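# Set the hourglass upright in the tray's empty compartment

## Task

Place the hourglass standing on its end inside whichever tray compartment holds nothing, then open the gripper so the robot no longer holds it.

## Robot and tools

Robot: two arms, left_arm and right_arm, each with six joints and a two-finger gripper. Every arm's joints are listed in one fixed order: waist, shoulder, elbow, wrist pitch, wrist yaw, wrist roll. The stated joint ranges in radians are waist -2.618 to 3.054, shoulder 0.000 to 3.142, elbow 0.000 to 3.142, wrist pitch -1.571 to 1.571, wrist yaw -1.571 to 1.571, wrist roll -2.094 to 2.094. Real ends may differ by up to 0.059 rad either way.

Scene frame: origin at table-top height, halfway between the nominal arm bases; +x points out over the table, +z up, and left_arm is on the +y side (arm names do not match image sides). Calibrated bases: left_arm at (-0.032, +0.231, 0) m, right_arm at (+0.014, -0.264, 0) m, each turned very slightly about z. The reported end_effector_position (m) is the point between the finger pads, roughly 1 cm short of the tips; end_effector_quat_wxyz is in the same frame. The fingers point along the gripper's +z and close along its y. These readings can be a few cm off, more when reaching far.

Cameras: cam_head_left and cam_head_right, both 672x504, on a rigid bar on a stand behind the arms, with supplied pinhole+radial calibration (accurate to a few mm near image centre). Images come only when asked for.

execute_actions(actions, cameras): actions holds zero or one item. An empty list just reports the state, scene number and task, with all images by default. A motion item is {"rows": [...], "steps": n}: 1 to 15 rows, n up to 15 (default 15), each step 1/30 s; row k drives step k and the final row repeats to fill. A timing item is {"steps": n} with n up to 300, counted from the previous result and including your reply time. A motion item needs at least 8 steps; its result is captured 8 steps early, and those leftover steps finish before anything new starts. cameras: list of names, ["all"], or [] (none); a wrong name invalidates the call. A rejected call moves nothing.

Row format (shared by move): one flat list of 14 numbers, each in [-1, 1], always both arms: left_arm's six joints then its opening, then right_arm's six joints then its opening. The joint entries are offsets, not poses: each counts from that arm's "Joint targets" at the start of the call (never from the previous row). Scale: 1.0 equals 2.224 rad for waist, shoulder and elbow, and 8.485 rad for the three wrist joints. Zero keeps the current targets. Opening is absolute: +1 fully open, -1 shut. A call is refused if it would push a joint more than 0.059 rad beyond its stated end; near a real end the command is clipped and a "joint sent to its limit" line may appear (possibly about an earlier action).

move(target, speed, blend, grip_force, cameras): target is one 14-number row or a list of up to 15 rows, all offsets measured from the same Joint targets. Joints travel together, so the hand traces a curve; duration is 0.5 s minimum and the whole list shares 10 s. speed: rad/s for the joint with farthest to go, 0.01 to 12.57, default 0.5, one value or one per target. blend: corner rounding in rad, one value or one per target; 0 (default) stops at each. grip_force: N per finger pad, 10 to 50, one value or one per arm; it persists, and low values make closing slow (about 16 s from open at 10). Finger openings of later targets apply after the arm settles there. The result adds a "move:" line: done, off_target (resting >0.035 rad off), moving, held, or fault, possibly with limits=held. Moves do not avoid obstacles or the other arm; faster or deeper contact presses harder.

wait(seconds): 0 to 10 s with no new command; arms keep heading to the last target until they settle.

zoom_image(camera, region): camera is cam_head_left or cam_head_right (must be in the newest images); region [x0, y0, x1, y1] in that image's pixels, origin top-left, each side at most 504.

finished_scene(scene): give the current scene's number; it closes the scene permanently and the reply names the next task. Only call it once the hourglass stands released in the empty compartment.

Reading results: Joint positions (rad) and Joint velocities (rad/s) per arm, with the pad gap last (m; 0.094 fully open). "Joint targets" is the base for your next offsets. grip_measured uses the opening scale and tracks your command even through contact; squeeze rises about 1 N per 0.001 below first touch, then jumps to the force limit. grip_effort_nm is gripper motor effort (negative closing), not pad force. Joint torques include arm weight and are noisy. "joint command not followed" means a clearance check altered targets. Each step a joint target may lead its measured angle by at most 0.339 rad (big joints) or 2.2 rad (wrist); targets that would shift the hand over 200 mm are scaled back.

Cautions: nothing may leave the table or be set down off it. Never release an object while it moves, drop it from height, or strike the table, stand or tray hard. Keep the arms from hitting or pinching each other, including closing one gripper on the other's fingers. The wrist-camera cable counts as the hand; avoid loading it. Loose objects may get nudged now and then, so recheck before grasping. Holding loads, stretching out, or pressing at an unreachable pose heats motors: MOTOR HOT appears at 75 °C, a fault folds the arm at 90 °C. To stop a push, command targets back past the measured joint positions. Close gently, and open well above grip_measured to release.

Each tool is called after "Emit:" by a JSON object that holds its "method" and its "body".

## Session

Emit:
{"method": "execute_actions", "body": {"actions": []}}

Scene clock: 0.00 s of 4000.00 s.
left_arm: end_effector_position=(+0.2780, +0.1957, +0.2031) grip_measured=+1.000 grip_effort_nm=n/a end_effector_quat_wxyz=(+0.680, -0.096, +0.727, -0.016) | right_arm: end_effector_position=(+0.4260, -0.2648, +0.2435) grip_measured=+1.000 grip_effort_nm=n/a end_effector_quat_wxyz=(+0.660, -0.031, +0.744, +0.099)
Joint positions: left_arm=[-0.387 0.786 0.211 0.488 -0.51 -0.198 0.094] | right_arm=[-0.132 1.249 0.61 0.523 -0.336 0.069 0.094]
Joint velocities: within noise
Joint torques (N m): no reading
Heat: left arm: 33 °C; right arm: 39 °C.
Joint targets: left_arm=[-0.387 0.780 0.214 0.474 -0.511 -0.197] | right_arm=[-0.132 1.240 0.622 0.526 -0.337 0.068]

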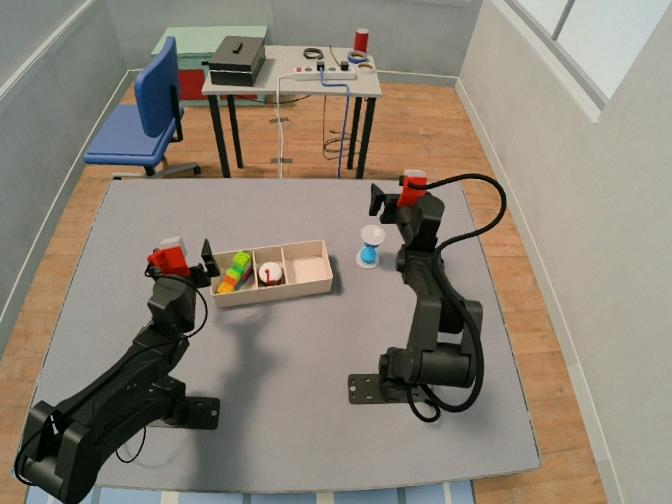

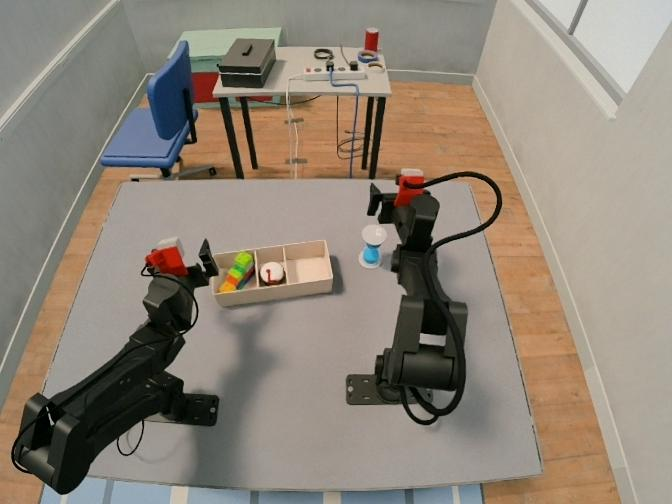

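Emit:
{"method": "zoom_image", "body": {"camera": "cam_head_right", "region": [200, 160, 450, 320]}}

Emit:
{"method": "zoom_image", "body": {"camera": "cam_head_left", "region": [200, 160, 450, 320]}}

Scaled by 2.016 from the camera's 672x504 image, which has a finer 960x720 frame.

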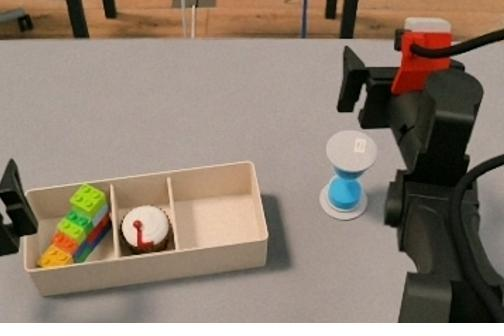

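Scaled by 2.016 from the camera's 672x504 image, which has a finer 960x720 frame.

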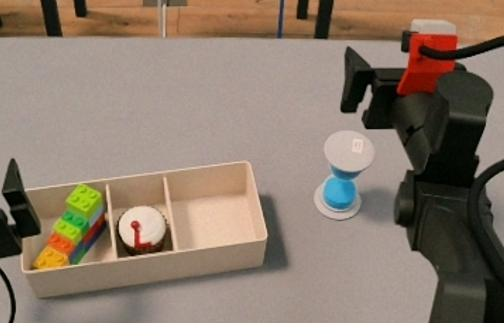

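Emit:
{"method": "move", "body": {"target": [[0,0,0,0,0,0,1,0.1111,0.2068,0.5072,-0.1681,0.0397,-0.008,1],[0,0,0,0,0,0,1,0.1111,0.3638,0.6209,-0.2417,0.0397,-0.008,1]], "speed": 0.9, "blend": 0.15, "cameras": ["all"]}}

Emit:
{"method": "zoom_image", "body": {"camera": "cam_head_right", "region": [290, 160, 450, 290]}}

Emit:
{"method": "zoom_image", "body": {"camera": "cam_head_left", "region": [290, 160, 450, 290]}}

Scene clock: 6.30 s of 4000.00 s.
left_arm: end_effector_position=(+0.2780, +0.1957, +0.2031) grip_measured=+1.000 grip_effort_nm=-0.01 end_effector_quat_wxyz=(+0.680, -0.096, +0.727, -0.016) | right_arm: end_effector_position=(+0.3967, -0.2255, +0.1476) grip_measured=+1.000 grip_effort_nm=0.03 end_effector_quat_wxyz=(-0.005, -0.042, +0.999, +0.005)
Joint positions: left_arm=[-0.387 0.786 0.211 0.488 -0.51 -0.198 0.094] | right_arm=[0.111 2.04 1.975 -1.516 -0.01 0.01 0.094]
Joint torques (N m): left_arm=[-0.06 -1.14 8.46 2.19 -0.05 -0.01] | right_arm=[0.46 -8.49 7.56 -0.01 0.11 -0.13]
Heat: left arm: 34 °C; right arm: 40 °C.
Joint targets: left_arm=[-0.387 0.780 0.214 0.474 -0.511 -0.197] | right_arm=[0.116 2.049 2.003 -1.525 0.000 0.000]
Kept back: nothing.
move: done

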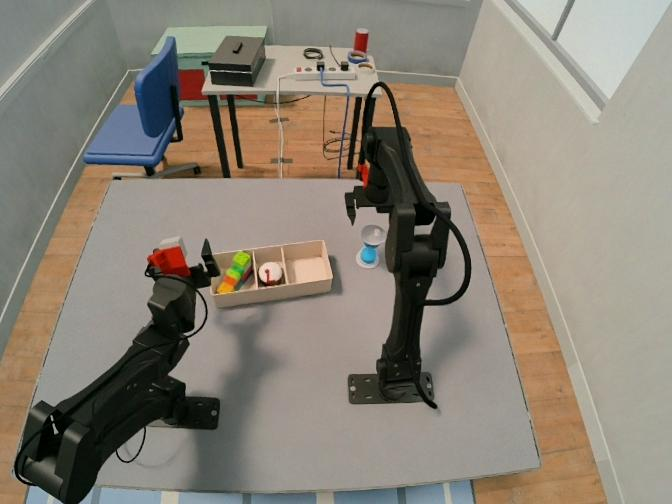

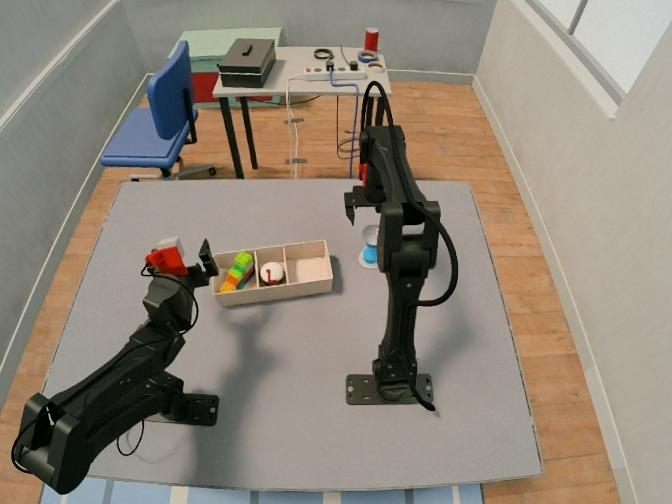

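Scaled by 3.150 from the camera's 672x504 image, which has a finer 960x720 frame.

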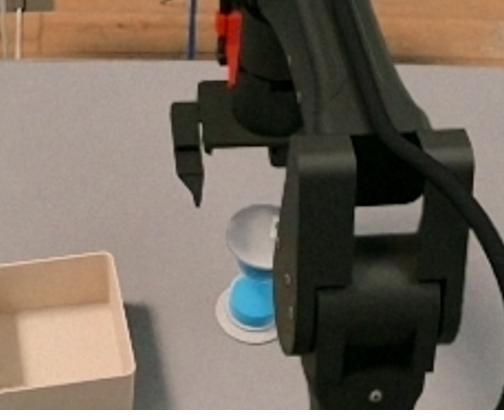

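Scaled by 3.150 from the camera's 672x504 image, which has a finer 960x720 frame.

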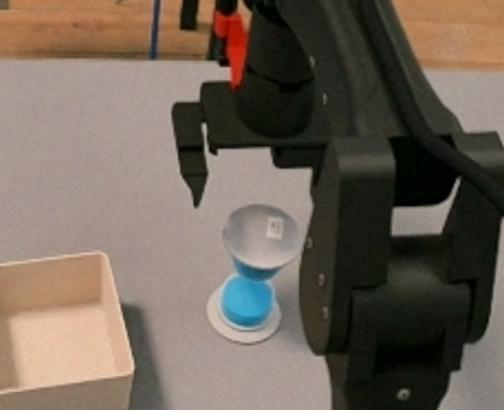

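Emit:
{"method": "move", "body": {"target": [[0,0,0,0,0,0,1,0,-0.0094,-0.1079,0.0258,0,0,1],[0,0,0,0,0,0,1,0,-0.0094,-0.1079,0.0258,0,0,0.15]], "speed": 0.3, "grip_force": 30, "cameras": ["all"]}}

Emit:
{"method": "zoom_image", "body": {"camera": "cam_head_left", "region": [290, 160, 450, 290]}}

Scene clock: 10.57 s of 4000.00 s.
left_arm: end_effector_position=(+0.2780, +0.1957, +0.2031) grip_measured=+1.000 grip_effort_nm=-0.01 end_effector_quat_wxyz=(+0.680, -0.096, +0.727, -0.016) | right_arm: end_effector_position=(+0.3979, -0.2266, +0.0956) grip_measured=+0.290 grip_effort_nm=-0.58 end_effector_quat_wxyz=(-0.010, -0.042, +0.999, +0.001)
Joint positions: left_arm=[-0.387 0.786 0.211 0.488 -0.51 -0.198 0.094] | right_arm=[0.111 2.04 1.768 -1.319 -0.003 0.009 0.061]
Joint torques (N m): left_arm=[-0.02 -1.14 8.46 2.19 -0.05 -0.02] | right_arm=[0.43 -10.22 5.05 0.17 0.04 -0.12]
Heat: left arm: 34 °C; right arm: 40 °C.
Joint targets: left_arm=[-0.387 0.780 0.214 0.474 -0.511 -0.197] | right_arm=[0.116 2.028 1.764 -1.306 0.000 0.000]
Kept back: nothing.
grip_force (N): 30, 30
move: done

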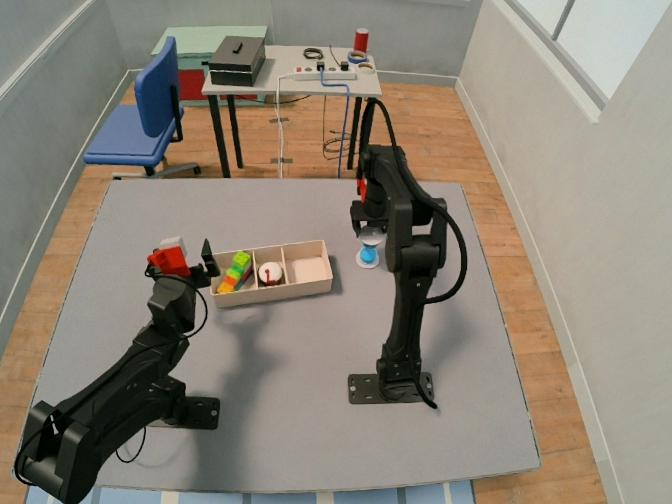

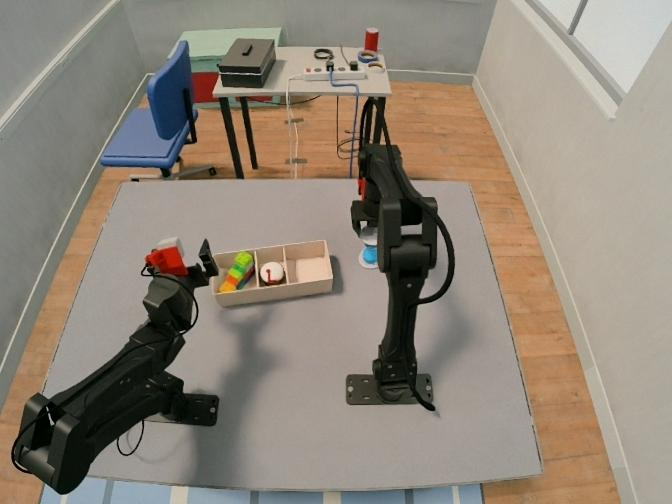

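Scaled by 3.150 from the camera's 672x504 image, which has a finer 960x720 frame.

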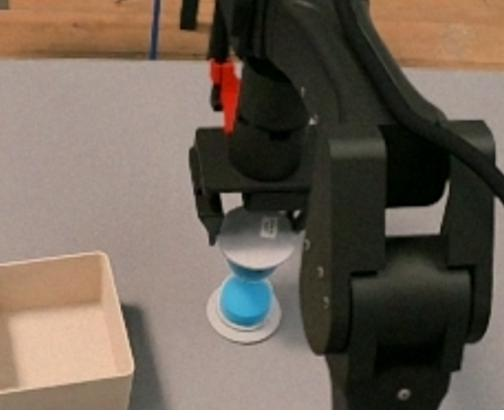

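Emit:
{"method": "move", "body": {"target": [[0,0,0,0,0,0,1,0,0.0175,0.147,-0.0311,0,0,0.15],[0,0,0,0,0,0,1,0.2041,0.0175,0.147,-0.0311,0,0,0.15],[0,0,0,0,0,0,1,0.2041,0.0319,0.0567,-0.0066,0,0,0.15]], "speed": [0.4,0.4,0.15], "blend": [0.03,0.02,0], "cameras": ["all"]}}

Emit:
{"method": "zoom_image", "body": {"camera": "cam_head_left", "region": [220, 180, 380, 310]}}

Scene clock: 15.23 s of 4000.00 s.
left_arm: end_effector_position=(+0.2780, +0.1957, +0.2031) grip_measured=+1.000 grip_effort_nm=0.00 end_effector_quat_wxyz=(+0.680, -0.096, +0.727, -0.016) | right_arm: end_effector_position=(+0.3551, -0.0529, +0.1077) grip_measured=+0.287 grip_effort_nm=-0.63 end_effector_quat_wxyz=(-0.001, -0.271, +0.963, -0.005)
Joint positions: left_arm=[-0.387 0.786 0.211 0.488 -0.51 -0.198 0.094] | right_arm=[0.573 2.09 1.891 -1.376 0.009 0.008 0.06]
Joint torques (N m): left_arm=[-0.03 -1.14 8.47 2.19 -0.05 -0.01] | right_arm=[-0.25 -8.91 5.3 0.2 -0.1 -0.12]
Heat: left arm: 35 °C; right arm: 40 °C.
Joint targets: left_arm=[-0.387 0.780 0.214 0.474 -0.511 -0.197] | right_arm=[0.569 2.099 1.890 -1.362 0.000 0.000]
Kept back: nothing.
grip_force (N): 30, 30
move: done

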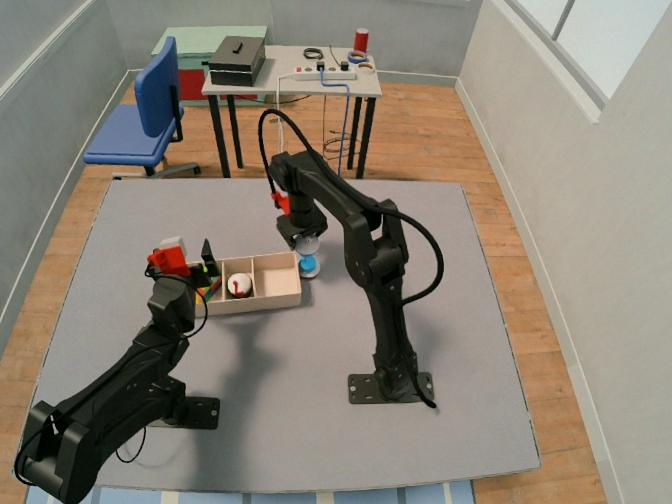

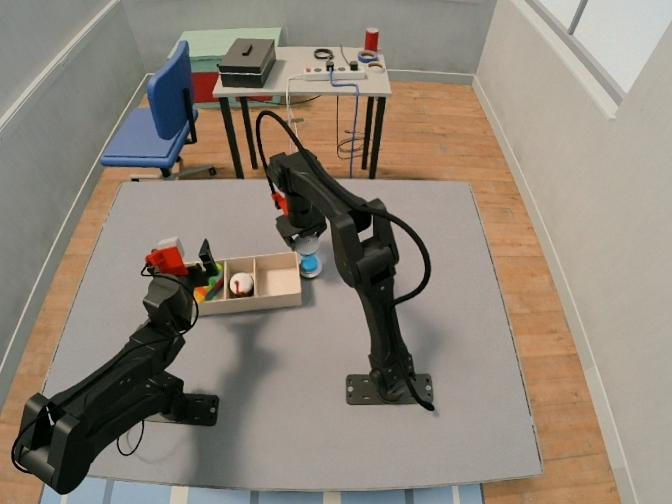

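Scaled by 3.150 from the camera's 672x504 image, which has a finer 960x720 frame.

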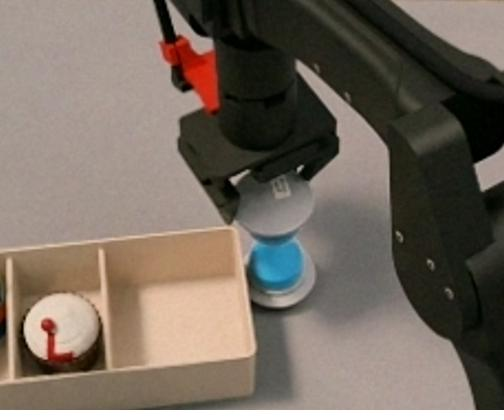

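Emit:
{"method": "move", "body": {"target": [[0.18,0,0,0,0,0,1,0,-0.0319,0.1079,-0.0239,0,0,0.15],[0.18,0,0,0,0,0,1,0.0985,-0.0319,0.1079,-0.0239,0,0,0.15]], "speed": 0.3, "cameras": ["all"]}}

Emit:
{"method": "zoom_image", "body": {"camera": "cam_head_left", "region": [200, 180, 360, 310]}}

Emit:
{"method": "zoom_image", "body": {"camera": "cam_head_right", "region": [200, 180, 360, 310]}}

Scene clock: 19.87 s of 4000.00 s.
left_arm: end_effector_position=(+0.2678, +0.3175, +0.2031) grip_measured=+1.000 grip_effort_nm=0.00 end_effector_quat_wxyz=(+0.670, -0.237, +0.694, +0.117) | right_arm: end_effector_position=(+0.3004, +0.0126, +0.1634) grip_measured=+0.287 grip_effort_nm=-0.63 end_effector_quat_wxyz=(+0.015, -0.372, +0.928, -0.001)
Joint positions: left_arm=[0.008 0.786 0.211 0.488 -0.51 -0.198 0.094] | right_arm=[0.789 2.078 2.096 -1.561 0.013 0.008 0.06]
Joint torques (N m): left_arm=[0.53 -1.14 8.46 2.19 -0.05 -0.01] | right_arm=[-0.03 -13.67 7.94 0.1 -0.14 -0.1]
Heat: left arm: 35 °C; right arm: 40 °C.
Joint targets: left_arm=[0.013 0.780 0.214 0.474 -0.511 -0.197] | right_arm=[0.789 2.028 2.129 -1.564 0.000 0.000]
Kept back: nothing.
grip_force (N): 30, 30
move: off_target (right_arm); right_arm: the shoulder is farthest, 0.049 rad from its target

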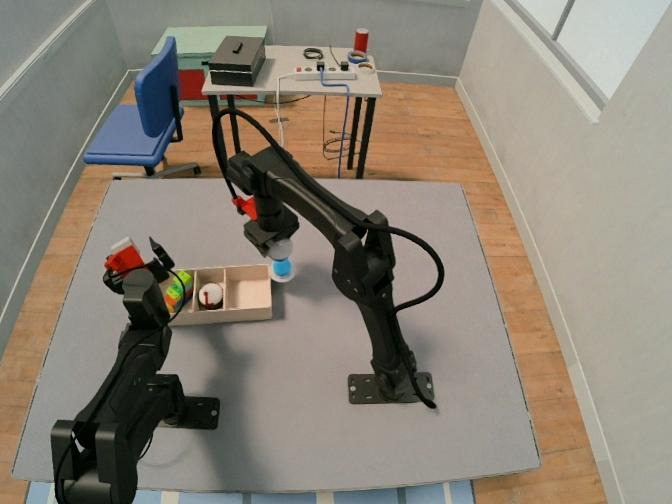

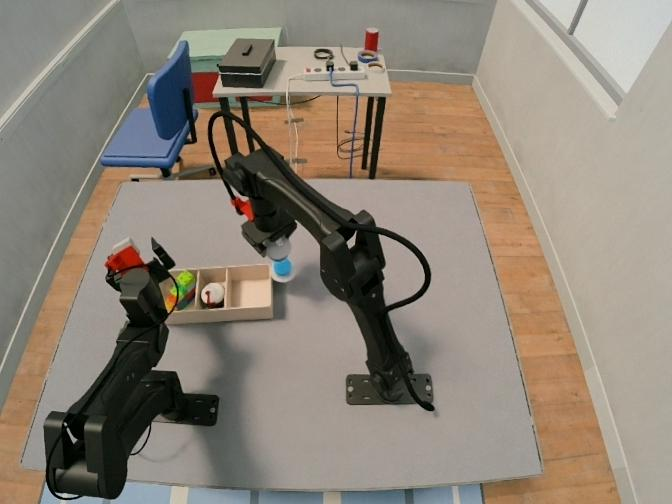

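Scaled by 3.150 from the camera's 672x504 image, which has a finer 960x720 frame.

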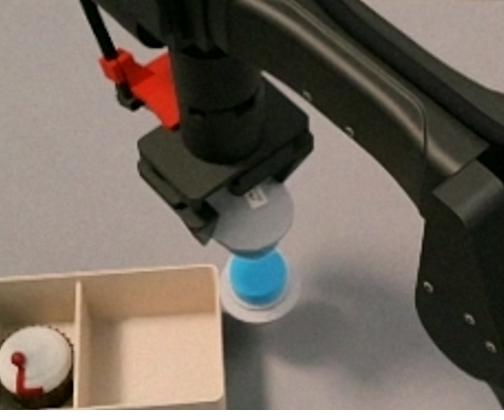

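Scaled by 3.150 from the camera's 672x504 image, which has a finer 960x720 frame.

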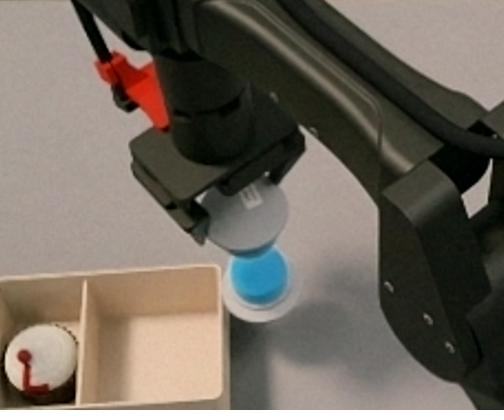

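Emit:
{"method": "move", "body": {"target": [[0,0,0,0,0,0,1,-0.0405,0,0,0,0,0,0.15],[0,0,0,0,0,0,1,-0.0405,-0.0036,0.0544,0,0,0,0.15]], "speed": 0.3, "cameras": ["all"]}}

Emit:
{"method": "zoom_image", "body": {"camera": "cam_head_left", "region": [200, 180, 360, 310]}}

Scene clock: 23.23 s of 4000.00 s.
left_arm: end_effector_position=(+0.2678, +0.3175, +0.2031) grip_measured=+1.000 grip_effort_nm=-0.01 end_effector_quat_wxyz=(+0.670, -0.237, +0.694, +0.117) | right_arm: end_effector_position=(+0.3393, -0.0016, +0.2007) grip_measured=+0.287 grip_effort_nm=-0.63 end_effector_quat_wxyz=(+0.077, -0.328, +0.941, +0.024)
Joint positions: left_arm=[0.008 0.786 0.211 0.488 -0.51 -0.198 0.094] | right_arm=[0.696 2.065 2.22 -1.563 0.006 0.008 0.06]
Joint torques (N m): left_arm=[0.51 -1.16 8.46 2.19 -0.05 -0.01] | right_arm=[0.16 -13.01 7.66 0.28 -0.08 -0.12]
Heat: left arm: 36 °C; right arm: 41 °C.
Joint targets: left_arm=[0.013 0.780 0.214 0.474 -0.511 -0.197] | right_arm=[0.698 2.020 2.251 -1.565 0.000 0.000]
Kept back: nothing.
grip_force (N): 30, 30
move: off_target (right_arm); right_arm: the shoulder is farthest, 0.045 rad from its target

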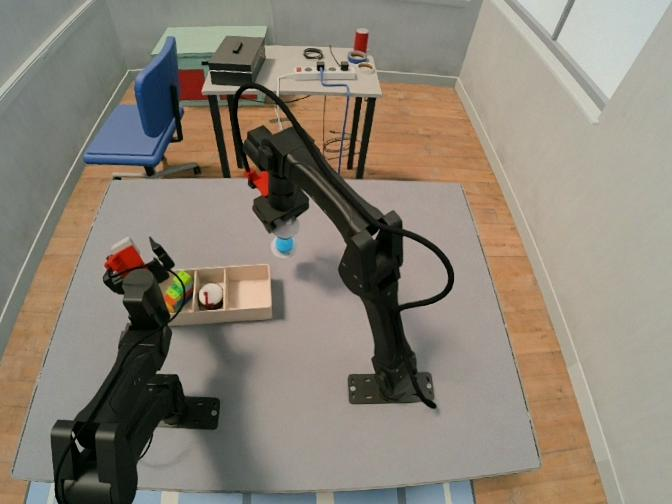

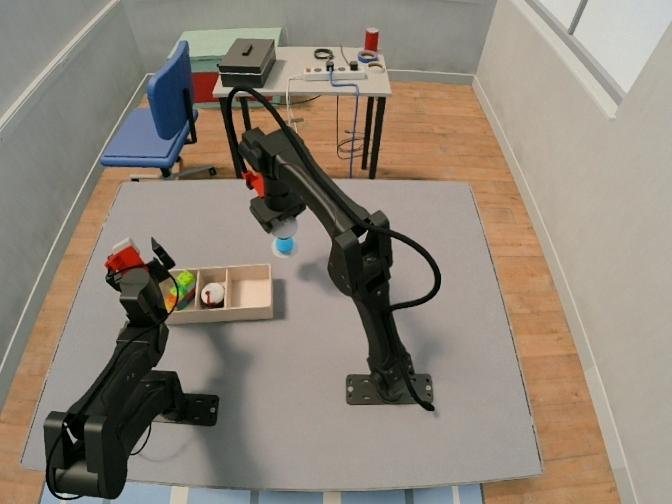

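Scaled by 3.150 from the camera's 672x504 image, which has a finer 960x720 frame.

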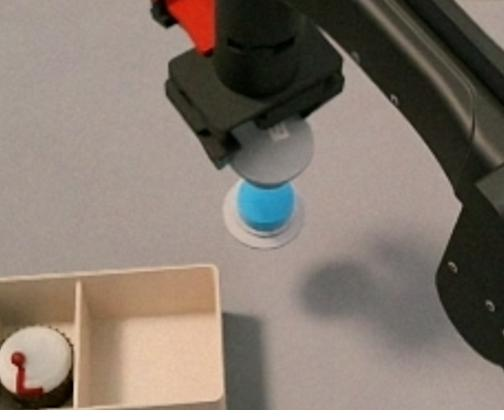

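Emit:
{"method": "move", "body": {"target": [0,0,0,0,0,0,1,0.1201,0,0,0,0,0,0.15], "speed": 0.35, "cameras": ["all"]}}

Emit:
{"method": "zoom_image", "body": {"camera": "cam_head_right", "region": [160, 180, 320, 340]}}

Scene clock: 24.87 s of 4000.00 s.
left_arm: end_effector_position=(+0.2678, +0.3175, +0.2031) grip_measured=+1.000 grip_effort_nm=-0.01 end_effector_quat_wxyz=(+0.670, -0.237, +0.694, +0.117) | right_arm: end_effector_position=(+0.2554, +0.0771, +0.2007) grip_measured=+0.287 grip_effort_nm=-0.63 end_effector_quat_wxyz=(+0.072, -0.453, +0.888, +0.037)
Joint positions: left_arm=[0.008 0.786 0.211 0.488 -0.51 -0.198 0.094] | right_arm=[0.97 2.065 2.22 -1.563 0.001 0.008 0.06]
Joint torques (N m): left_arm=[0.51 -1.16 8.46 2.2 -0.05 -0.01] | right_arm=[-0.31 -13.05 7.65 0.31 -0.02 -0.12]
Heat: left arm: 36 °C; right arm: 41 °C.
Joint targets: left_arm=[0.013 0.780 0.214 0.474 -0.511 -0.197] | right_arm=[0.966 2.020 2.251 -1.565 0.000 0.000]
Kept back: nothing.
grip_force (N): 30, 30
move: off_target (right_arm); right_arm: the shoulder is farthest, 0.045 rad from its target

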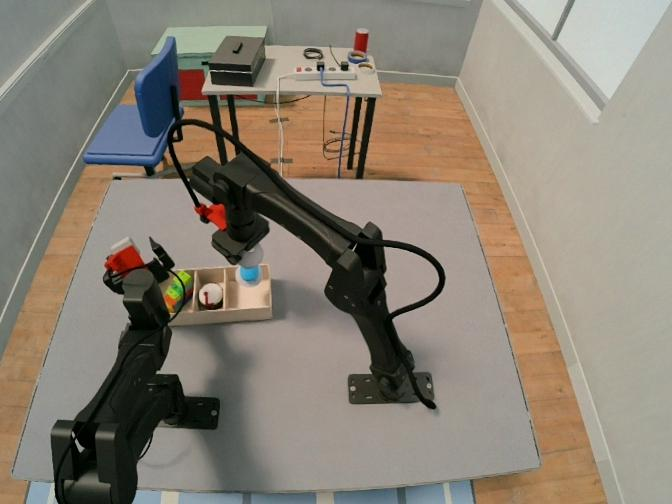

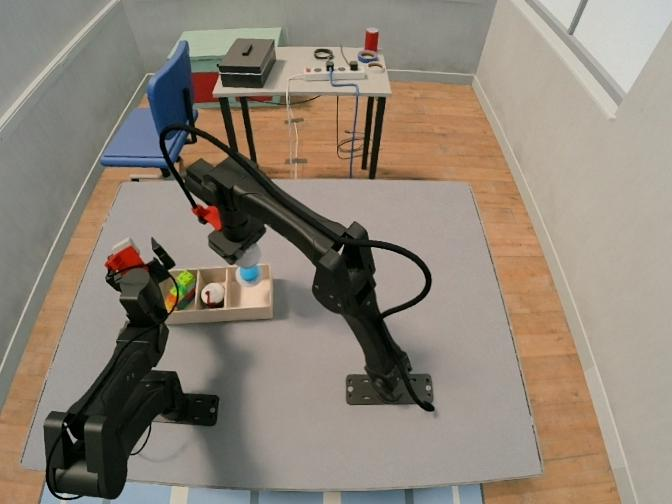

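Scaled by 3.150 from the camera's 672x504 image, which has a finer 960x720 frame.

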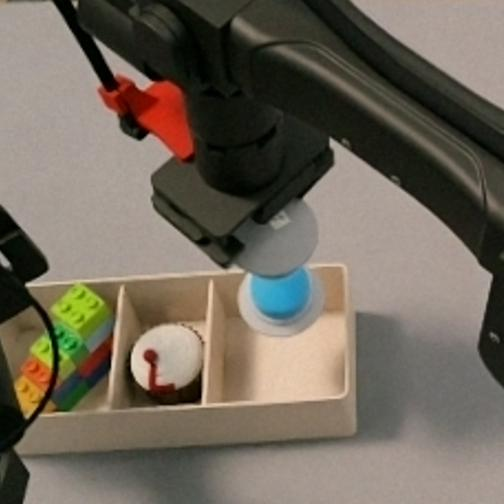

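Emit:
{"method": "move", "body": {"target": [0,0,0,0,0,0,1,0,0.0955,-0.0686,0.0151,0,0,0.15], "speed": 0.12, "cameras": ["all"]}}

Emit:
{"method": "zoom_image", "body": {"camera": "cam_head_right", "region": [160, 180, 320, 340]}}

Scene clock: 27.50 s of 4000.00 s.
left_arm: end_effector_position=(+0.2678, +0.3175, +0.2031) grip_measured=+1.000 grip_effort_nm=-0.01 end_effector_quat_wxyz=(+0.670, -0.237, +0.694, +0.117) | right_arm: end_effector_position=(+0.2623, +0.0868, +0.1059) grip_measured=+0.287 grip_effort_nm=-0.63 end_effector_quat_wxyz=(-0.001, -0.455, +0.891, -0.001)
Joint positions: left_arm=[0.008 0.786 0.211 0.488 -0.51 -0.198 0.094] | right_arm=[0.97 2.225 2.098 -1.446 0.001 0.008 0.06]
Joint torques (N m): left_arm=[0.51 -1.14 8.46 2.19 -0.05 -0.01] | right_arm=[-0.36 -9.92 5.37 0.16 -0.01 -0.11]
Heat: left arm: 36 °C; right arm: 41 °C.
Joint targets: left_arm=[0.013 0.780 0.214 0.474 -0.511 -0.197] | right_arm=[0.966 2.233 2.098 -1.436 0.000 0.000]
Kept back: nothing.
grip_force (N): 30, 30
move: done

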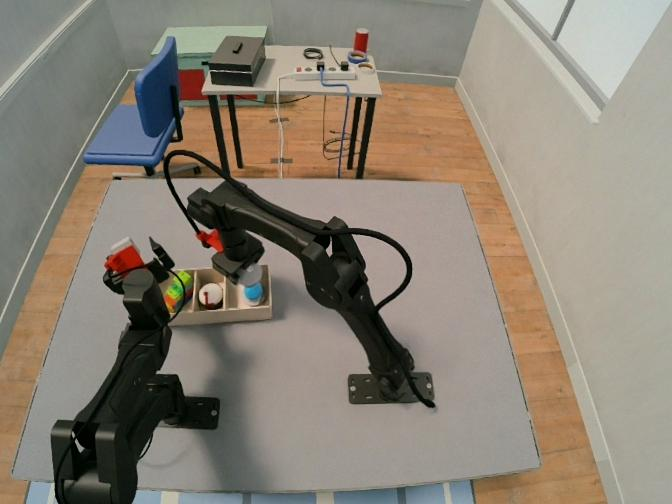

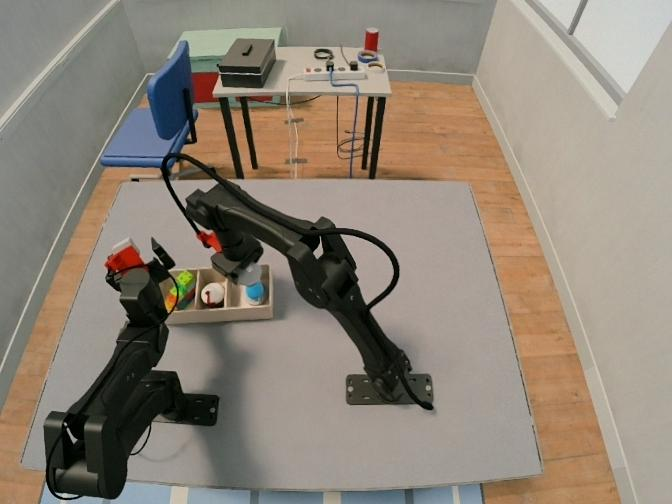

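Scaled by 3.150 from the camera's 672x504 image, which has a finer 960x720 frame.

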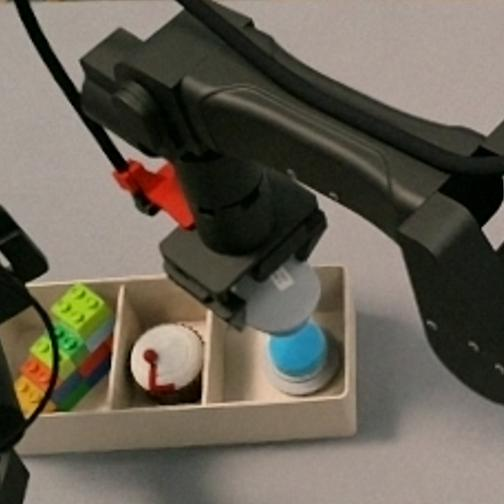

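Emit:
{"method": "move", "body": {"target": [[0,0,0,0,0,0,1,0,0,-0.0099,0.0026,0,0,0.15],[0,0,0,0,0,0,1,0,0,-0.0099,0.0026,0,0,0.75],[0,0,0,0,0,0,1,0,0.0328,0.1479,-0.0152,0,0,0.75]], "speed": [0.1,0.1,0.25], "cameras": ["all"]}}

Emit:
{"method": "zoom_image", "body": {"camera": "cam_head_right", "region": [160, 180, 320, 340]}}

Scene clock: 31.53 s of 4000.00 s.
left_arm: end_effector_position=(+0.2678, +0.3175, +0.2031) grip_measured=+1.000 grip_effort_nm=-0.01 end_effector_quat_wxyz=(+0.670, -0.237, +0.694, +0.117) | right_arm: end_effector_position=(+0.2803, +0.1121, +0.1577) grip_measured=+0.748 grip_effort_nm=0.15 end_effector_quat_wxyz=(+0.058, -0.454, +0.889, +0.029)
Joint positions: left_arm=[0.008 0.786 0.211 0.488 -0.51 -0.198 0.094] | right_arm=[0.97 2.284 2.4 -1.557 0.001 0.008 0.082]
Joint torques (N m): left_arm=[0.51 -1.14 8.47 2.19 -0.05 -0.01] | right_arm=[-0.25 -9.11 7.32 0.23 -0.01 -0.12]
Heat: left arm: 36 °C; right arm: 41 °C.
Joint targets: left_arm=[0.013 0.780 0.214 0.474 -0.511 -0.197] | right_arm=[0.966 2.305 2.427 -1.565 0.000 0.000]
Kept back: nothing.
grip_force (N): 30, 30
move: done

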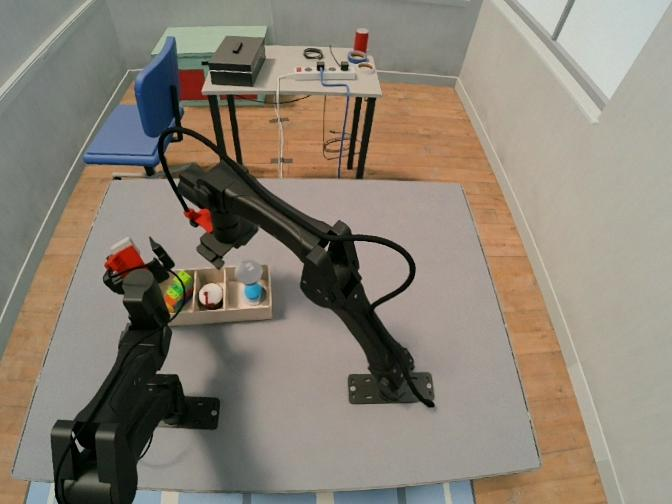

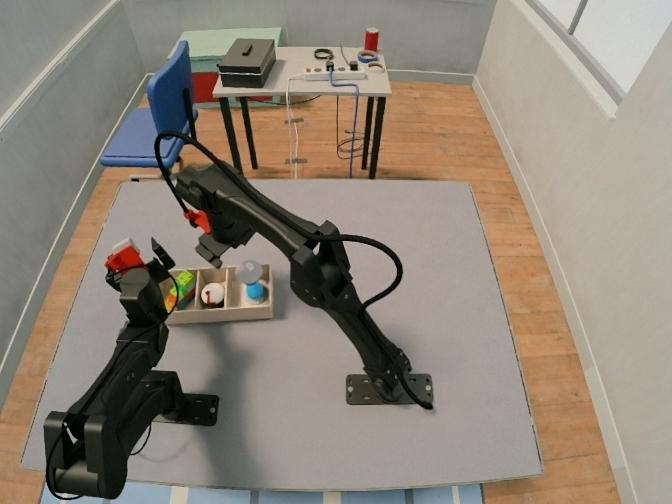

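Scaled by 3.150 from the camera's 672x504 image, which has a finer 960x720 frame.

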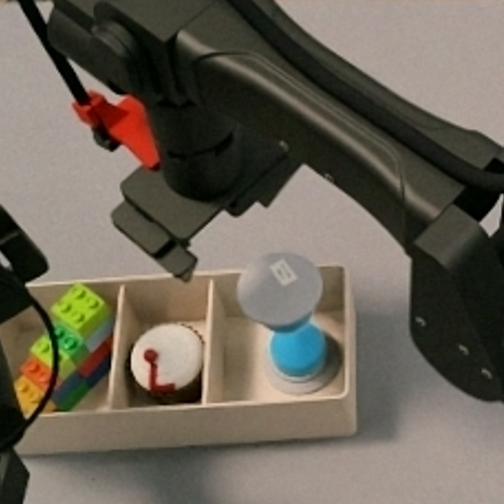

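Standing, released.

Emit:
{"method": "finished_scene", "body": {"scene": 1}}

The scene is finished: the task was done.


## Next scene

The same job, from a new start.

Emit:
{"method": "execute_actions", "body": {"actions": []}}

Emit:
{"method": "zoom_image", "body": {"camera": "cam_head_left", "region": [150, 180, 450, 360]}}

Emit:
{"method": "zoom_image", "body": {"camera": "cam_head_right", "region": [150, 180, 450, 360]}}

Scene clock: 0.00 s of 4000.00 s.
left_arm: end_effector_position=(+0.3719, +0.2323, +0.1231) grip_measured=+1.000 grip_effort_nm=n/a end_effector_quat_wxyz=(+0.632, -0.025, +0.773, +0.040) | right_arm: end_effector_position=(+0.4195, -0.2837, +0.1062) grip_measured=+1.000 grip_effort_nm=n/a end_effector_quat_wxyz=(+0.568, +0.041, +0.822, -0.004)
Joint positions: left_arm=[-0.056 1.568 0.344 1.022 -0.165 -0.002 0.094] | right_arm=[-0.029 1.506 0.429 0.715 0.01 0.046 0.094]
Joint velocities: within noise
Joint torques (N m): no reading
Heat: left arm: 30 °C; right arm: 37 °C.
Joint targets: left_arm=[-0.056 1.566 0.346 1.008 -0.166 -0.003] | right_arm=[-0.029 1.496 0.441 0.722 0.011 0.046]

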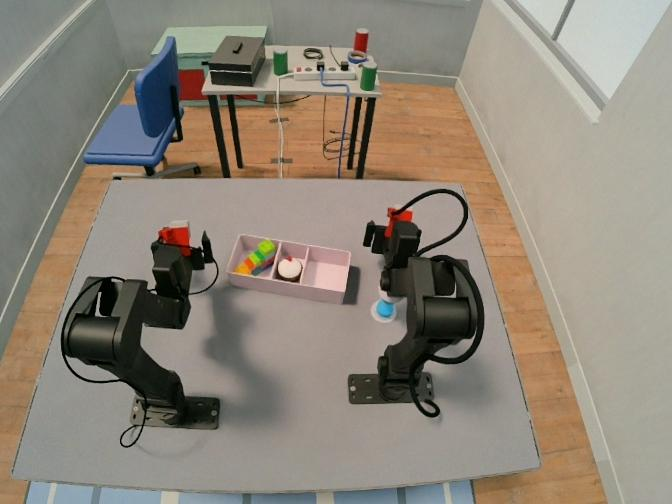

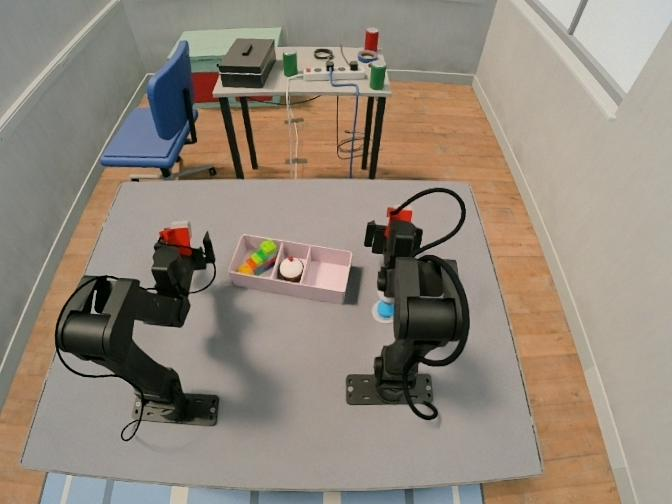

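Scaled by 1.680 from the camera's 672x504 image, which has a finer 960x720 frame.

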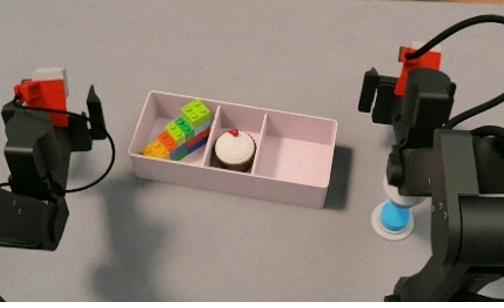

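Scaled by 1.680 from the camera's 672x504 image, which has a finer 960x720 frame.

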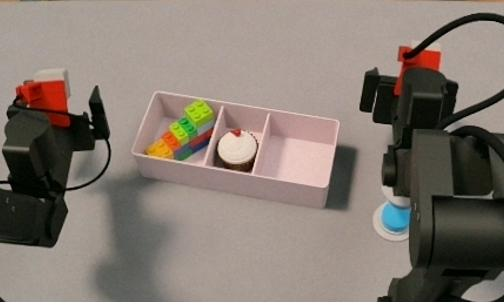

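Emit:
{"method": "move", "body": {"target": [[0,0,0,0,0,0,1,0.0481,-0.0881,0.3413,-0.1204,-0.0013,-0.0054,1],[0,0,0,0,0,0,1,0.0481,-0.0409,0.429,-0.2689,-0.0013,-0.0054,1]], "speed": 0.9, "blend": 0.1, "cameras": ["all"]}}

Emit:
{"method": "zoom_image", "body": {"camera": "cam_head_left", "region": [300, 200, 480, 380]}}

Emit:
{"method": "zoom_image", "body": {"camera": "cam_head_right", "region": [300, 200, 480, 380]}}

Scene clock: 4.57 s of 4000.00 s.
left_arm: end_effector_position=(+0.3719, +0.2323, +0.1231) grip_measured=+1.000 grip_effort_nm=0.00 end_effector_quat_wxyz=(+0.632, -0.025, +0.773, +0.040) | right_arm: end_effector_position=(+0.2309, -0.2526, +0.1796) grip_measured=+1.000 grip_effort_nm=0.03 end_effector_quat_wxyz=(-0.007, -0.023, +1.000, -0.004)
Joint positions: left_arm=[-0.056 1.568 0.344 1.022 -0.165 -0.002 0.094] | right_arm=[0.073 1.398 1.363 -1.551 0.008 0.01 0.094]
Joint torques (N m): left_arm=[-0.05 -5.9 6.13 2.34 -0.03 -0.02] | right_arm=[0.46 -2.95 7.77 0 -0.1 -0.13]
Heat: left arm: 31 °C; right arm: 38 °C.
Joint targets: left_arm=[-0.056 1.566 0.346 1.008 -0.166 -0.003] | right_arm=[0.078 1.405 1.395 -1.559 0.000 0.000]
Kept back: nothing.
move: done

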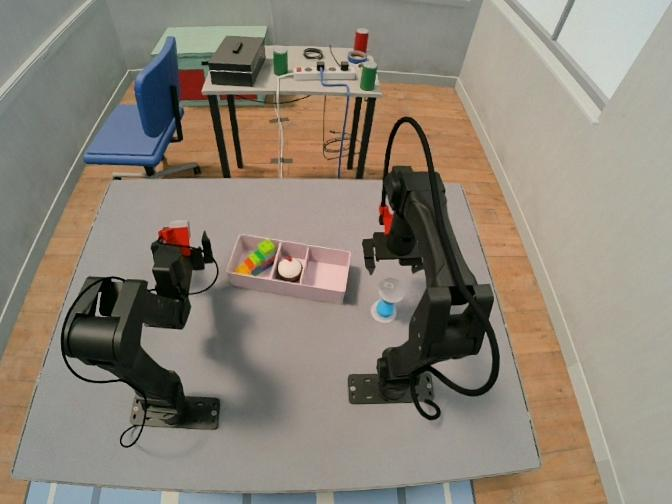

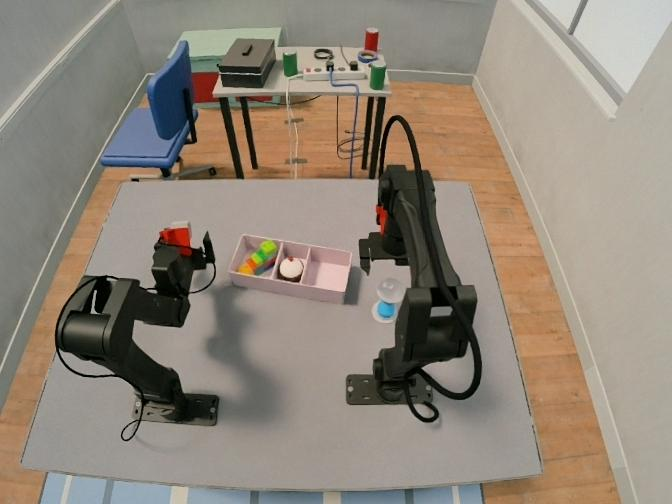

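Scaled by 2.800 from the camera's 672x504 image, which has a finer 960x720 frame.

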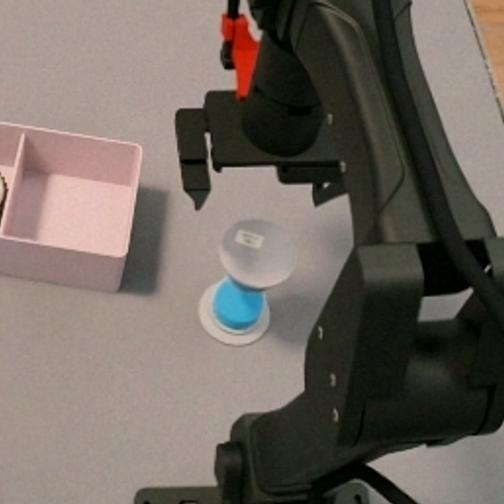

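Scaled by 2.800 from the camera's 672x504 image, which has a finer 960x720 frame.

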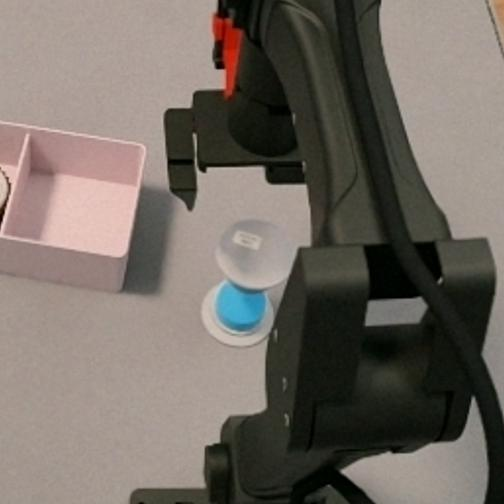

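Emit:
{"method": "move", "body": {"target": [[0,0,0,0,0,0,1,0,-0.0084,-0.1626,0.0402,0,0,1],[0,0,0,0,0,0,1,0,-0.0084,-0.1626,0.0402,0,0,0.15],[0,0,0,0,0,0,1,0,0.0076,0.0517,0,0,0,0.15],[0,0,0,0,0,0,1,0.1906,0.1875,0.2437,0,0,0,0.15]], "speed": [0.4,0.4,0.4,0.4], "blend": [0,0,0.02,0], "grip_force": 30, "cameras": ["all"]}}

Emit:
{"method": "zoom_image", "body": {"camera": "cam_head_right", "region": [220, 180, 400, 340]}}

Scene clock: 11.80 s of 4000.00 s.
left_arm: end_effector_position=(+0.3719, +0.2323, +0.1231) grip_measured=+1.000 grip_effort_nm=0.00 end_effector_quat_wxyz=(+0.632, -0.025, +0.773, +0.040) | right_arm: end_effector_position=(+0.3200, -0.1009, +0.2037) grip_measured=+0.322 grip_effort_nm=-0.63 end_effector_quat_wxyz=(+0.044, -0.237, +0.971, +0.011)
Joint positions: left_arm=[-0.056 1.568 0.344 1.022 -0.165 -0.002 0.094] | right_arm=[0.505 1.819 1.897 -1.557 0.001 0.009 0.062]
Joint torques (N m): left_arm=[-0.05 -5.89 6.12 2.34 -0.03 -0.02] | right_arm=[-0.13 -6.78 8.47 0.19 -0.03 -0.14]
Heat: left arm: 33 °C; right arm: 39 °C.
Joint targets: left_arm=[-0.056 1.566 0.346 1.008 -0.166 -0.003] | right_arm=[0.503 1.822 1.937 -1.560 0.000 0.000]
Kept back: nothing.
grip_force (N): 30, 30
move: off_target (right_arm); right_arm: the elbow is farthest, 0.041 rad from its target

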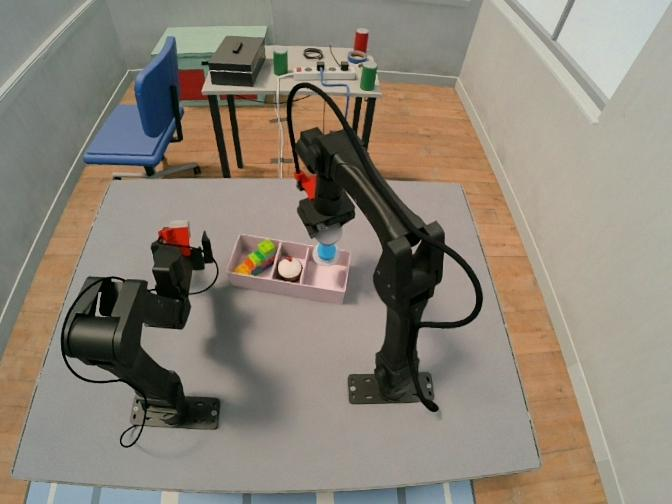

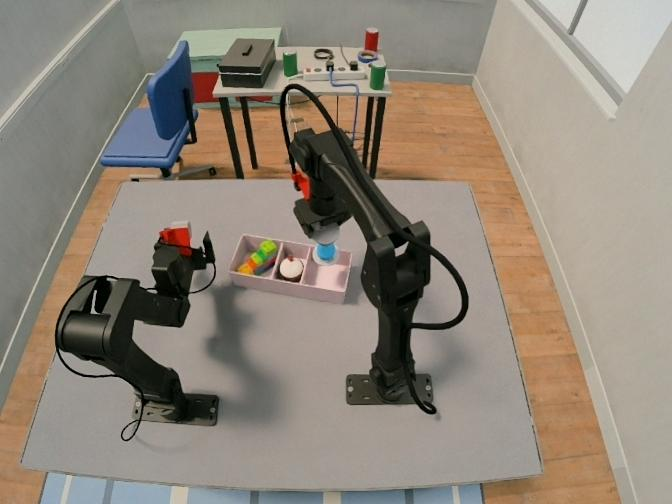

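Scaled by 2.800 from the camera's 672x504 image, which has a finer 960x720 frame.

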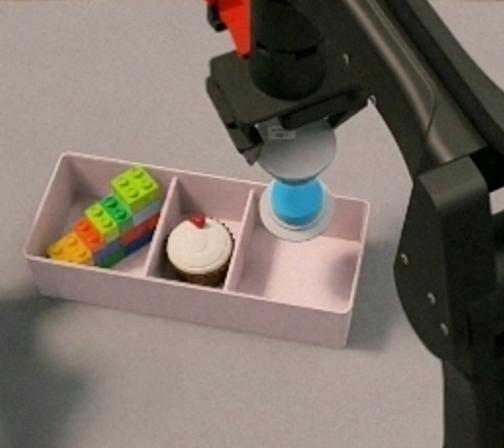

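Emit:
{"method": "move", "body": {"target": [[0,0,0,0,0,0,1,0,0.031,-0.1637,0.0362,0,0,0.15],[0,0,0,0,0,0,1,0,0.031,-0.1637,0.0362,0,0,0.75],[0,0,0,0,0,0,1,0,0,0,0,0,0,0.75]], "speed": [0.2,0.2,0.3], "cameras": ["all"]}}

Emit:
{"method": "zoom_image", "body": {"camera": "cam_head_right", "region": [220, 180, 400, 340]}}

Scene clock: 17.00 s of 4000.00 s.
left_arm: end_effector_position=(+0.3719, +0.2323, +0.1231) grip_measured=+1.000 grip_effort_nm=-0.01 end_effector_quat_wxyz=(+0.632, -0.025, +0.773, +0.040) | right_arm: end_effector_position=(+0.3258, -0.0981, +0.1957) grip_measured=+0.748 grip_effort_nm=0.14 end_effector_quat_wxyz=(+0.036, -0.237, +0.971, +0.008)
Joint positions: left_arm=[-0.056 1.568 0.344 1.022 -0.165 -0.002 0.094] | right_arm=[0.505 1.855 1.91 -1.552 0.002 0.008 0.082]
Joint torques (N m): left_arm=[-0.05 -5.9 6.13 2.34 -0.03 -0.02] | right_arm=[-0.2 -9.94 7.31 0.1 -0.04 -0.13]
Heat: left arm: 34 °C; right arm: 39 °C.
Joint targets: left_arm=[-0.056 1.566 0.346 1.008 -0.166 -0.003] | right_arm=[0.503 1.822 1.937 -1.559 0.000 0.000]
Kept back: nothing.
grip_force (N): 30, 30
move: done

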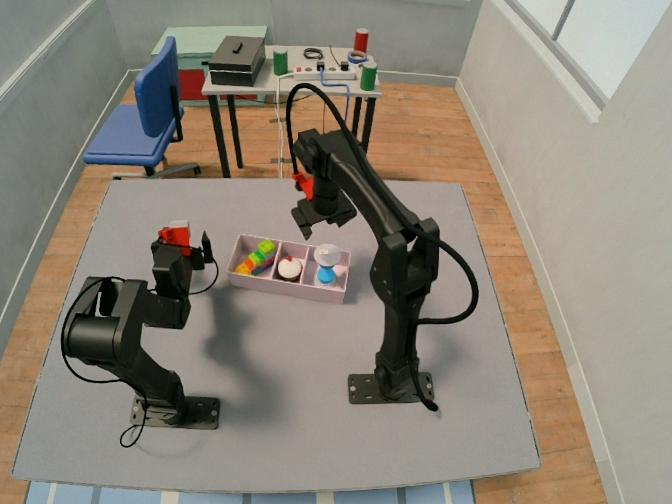

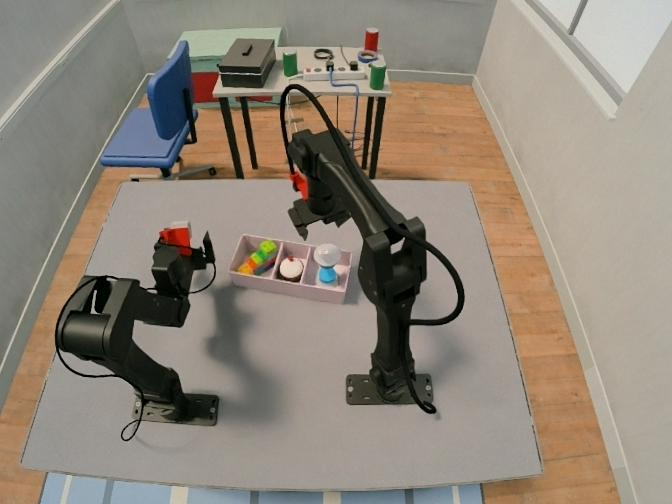

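Scaled by 2.800 from the camera's 672x504 image, which has a finer 960x720 frame.

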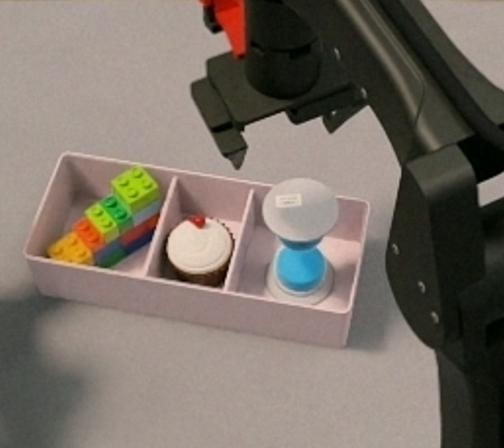

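Emit:
{"method": "finished_scene", "body": {"scene": 2}}

The scene is finished: the task was done.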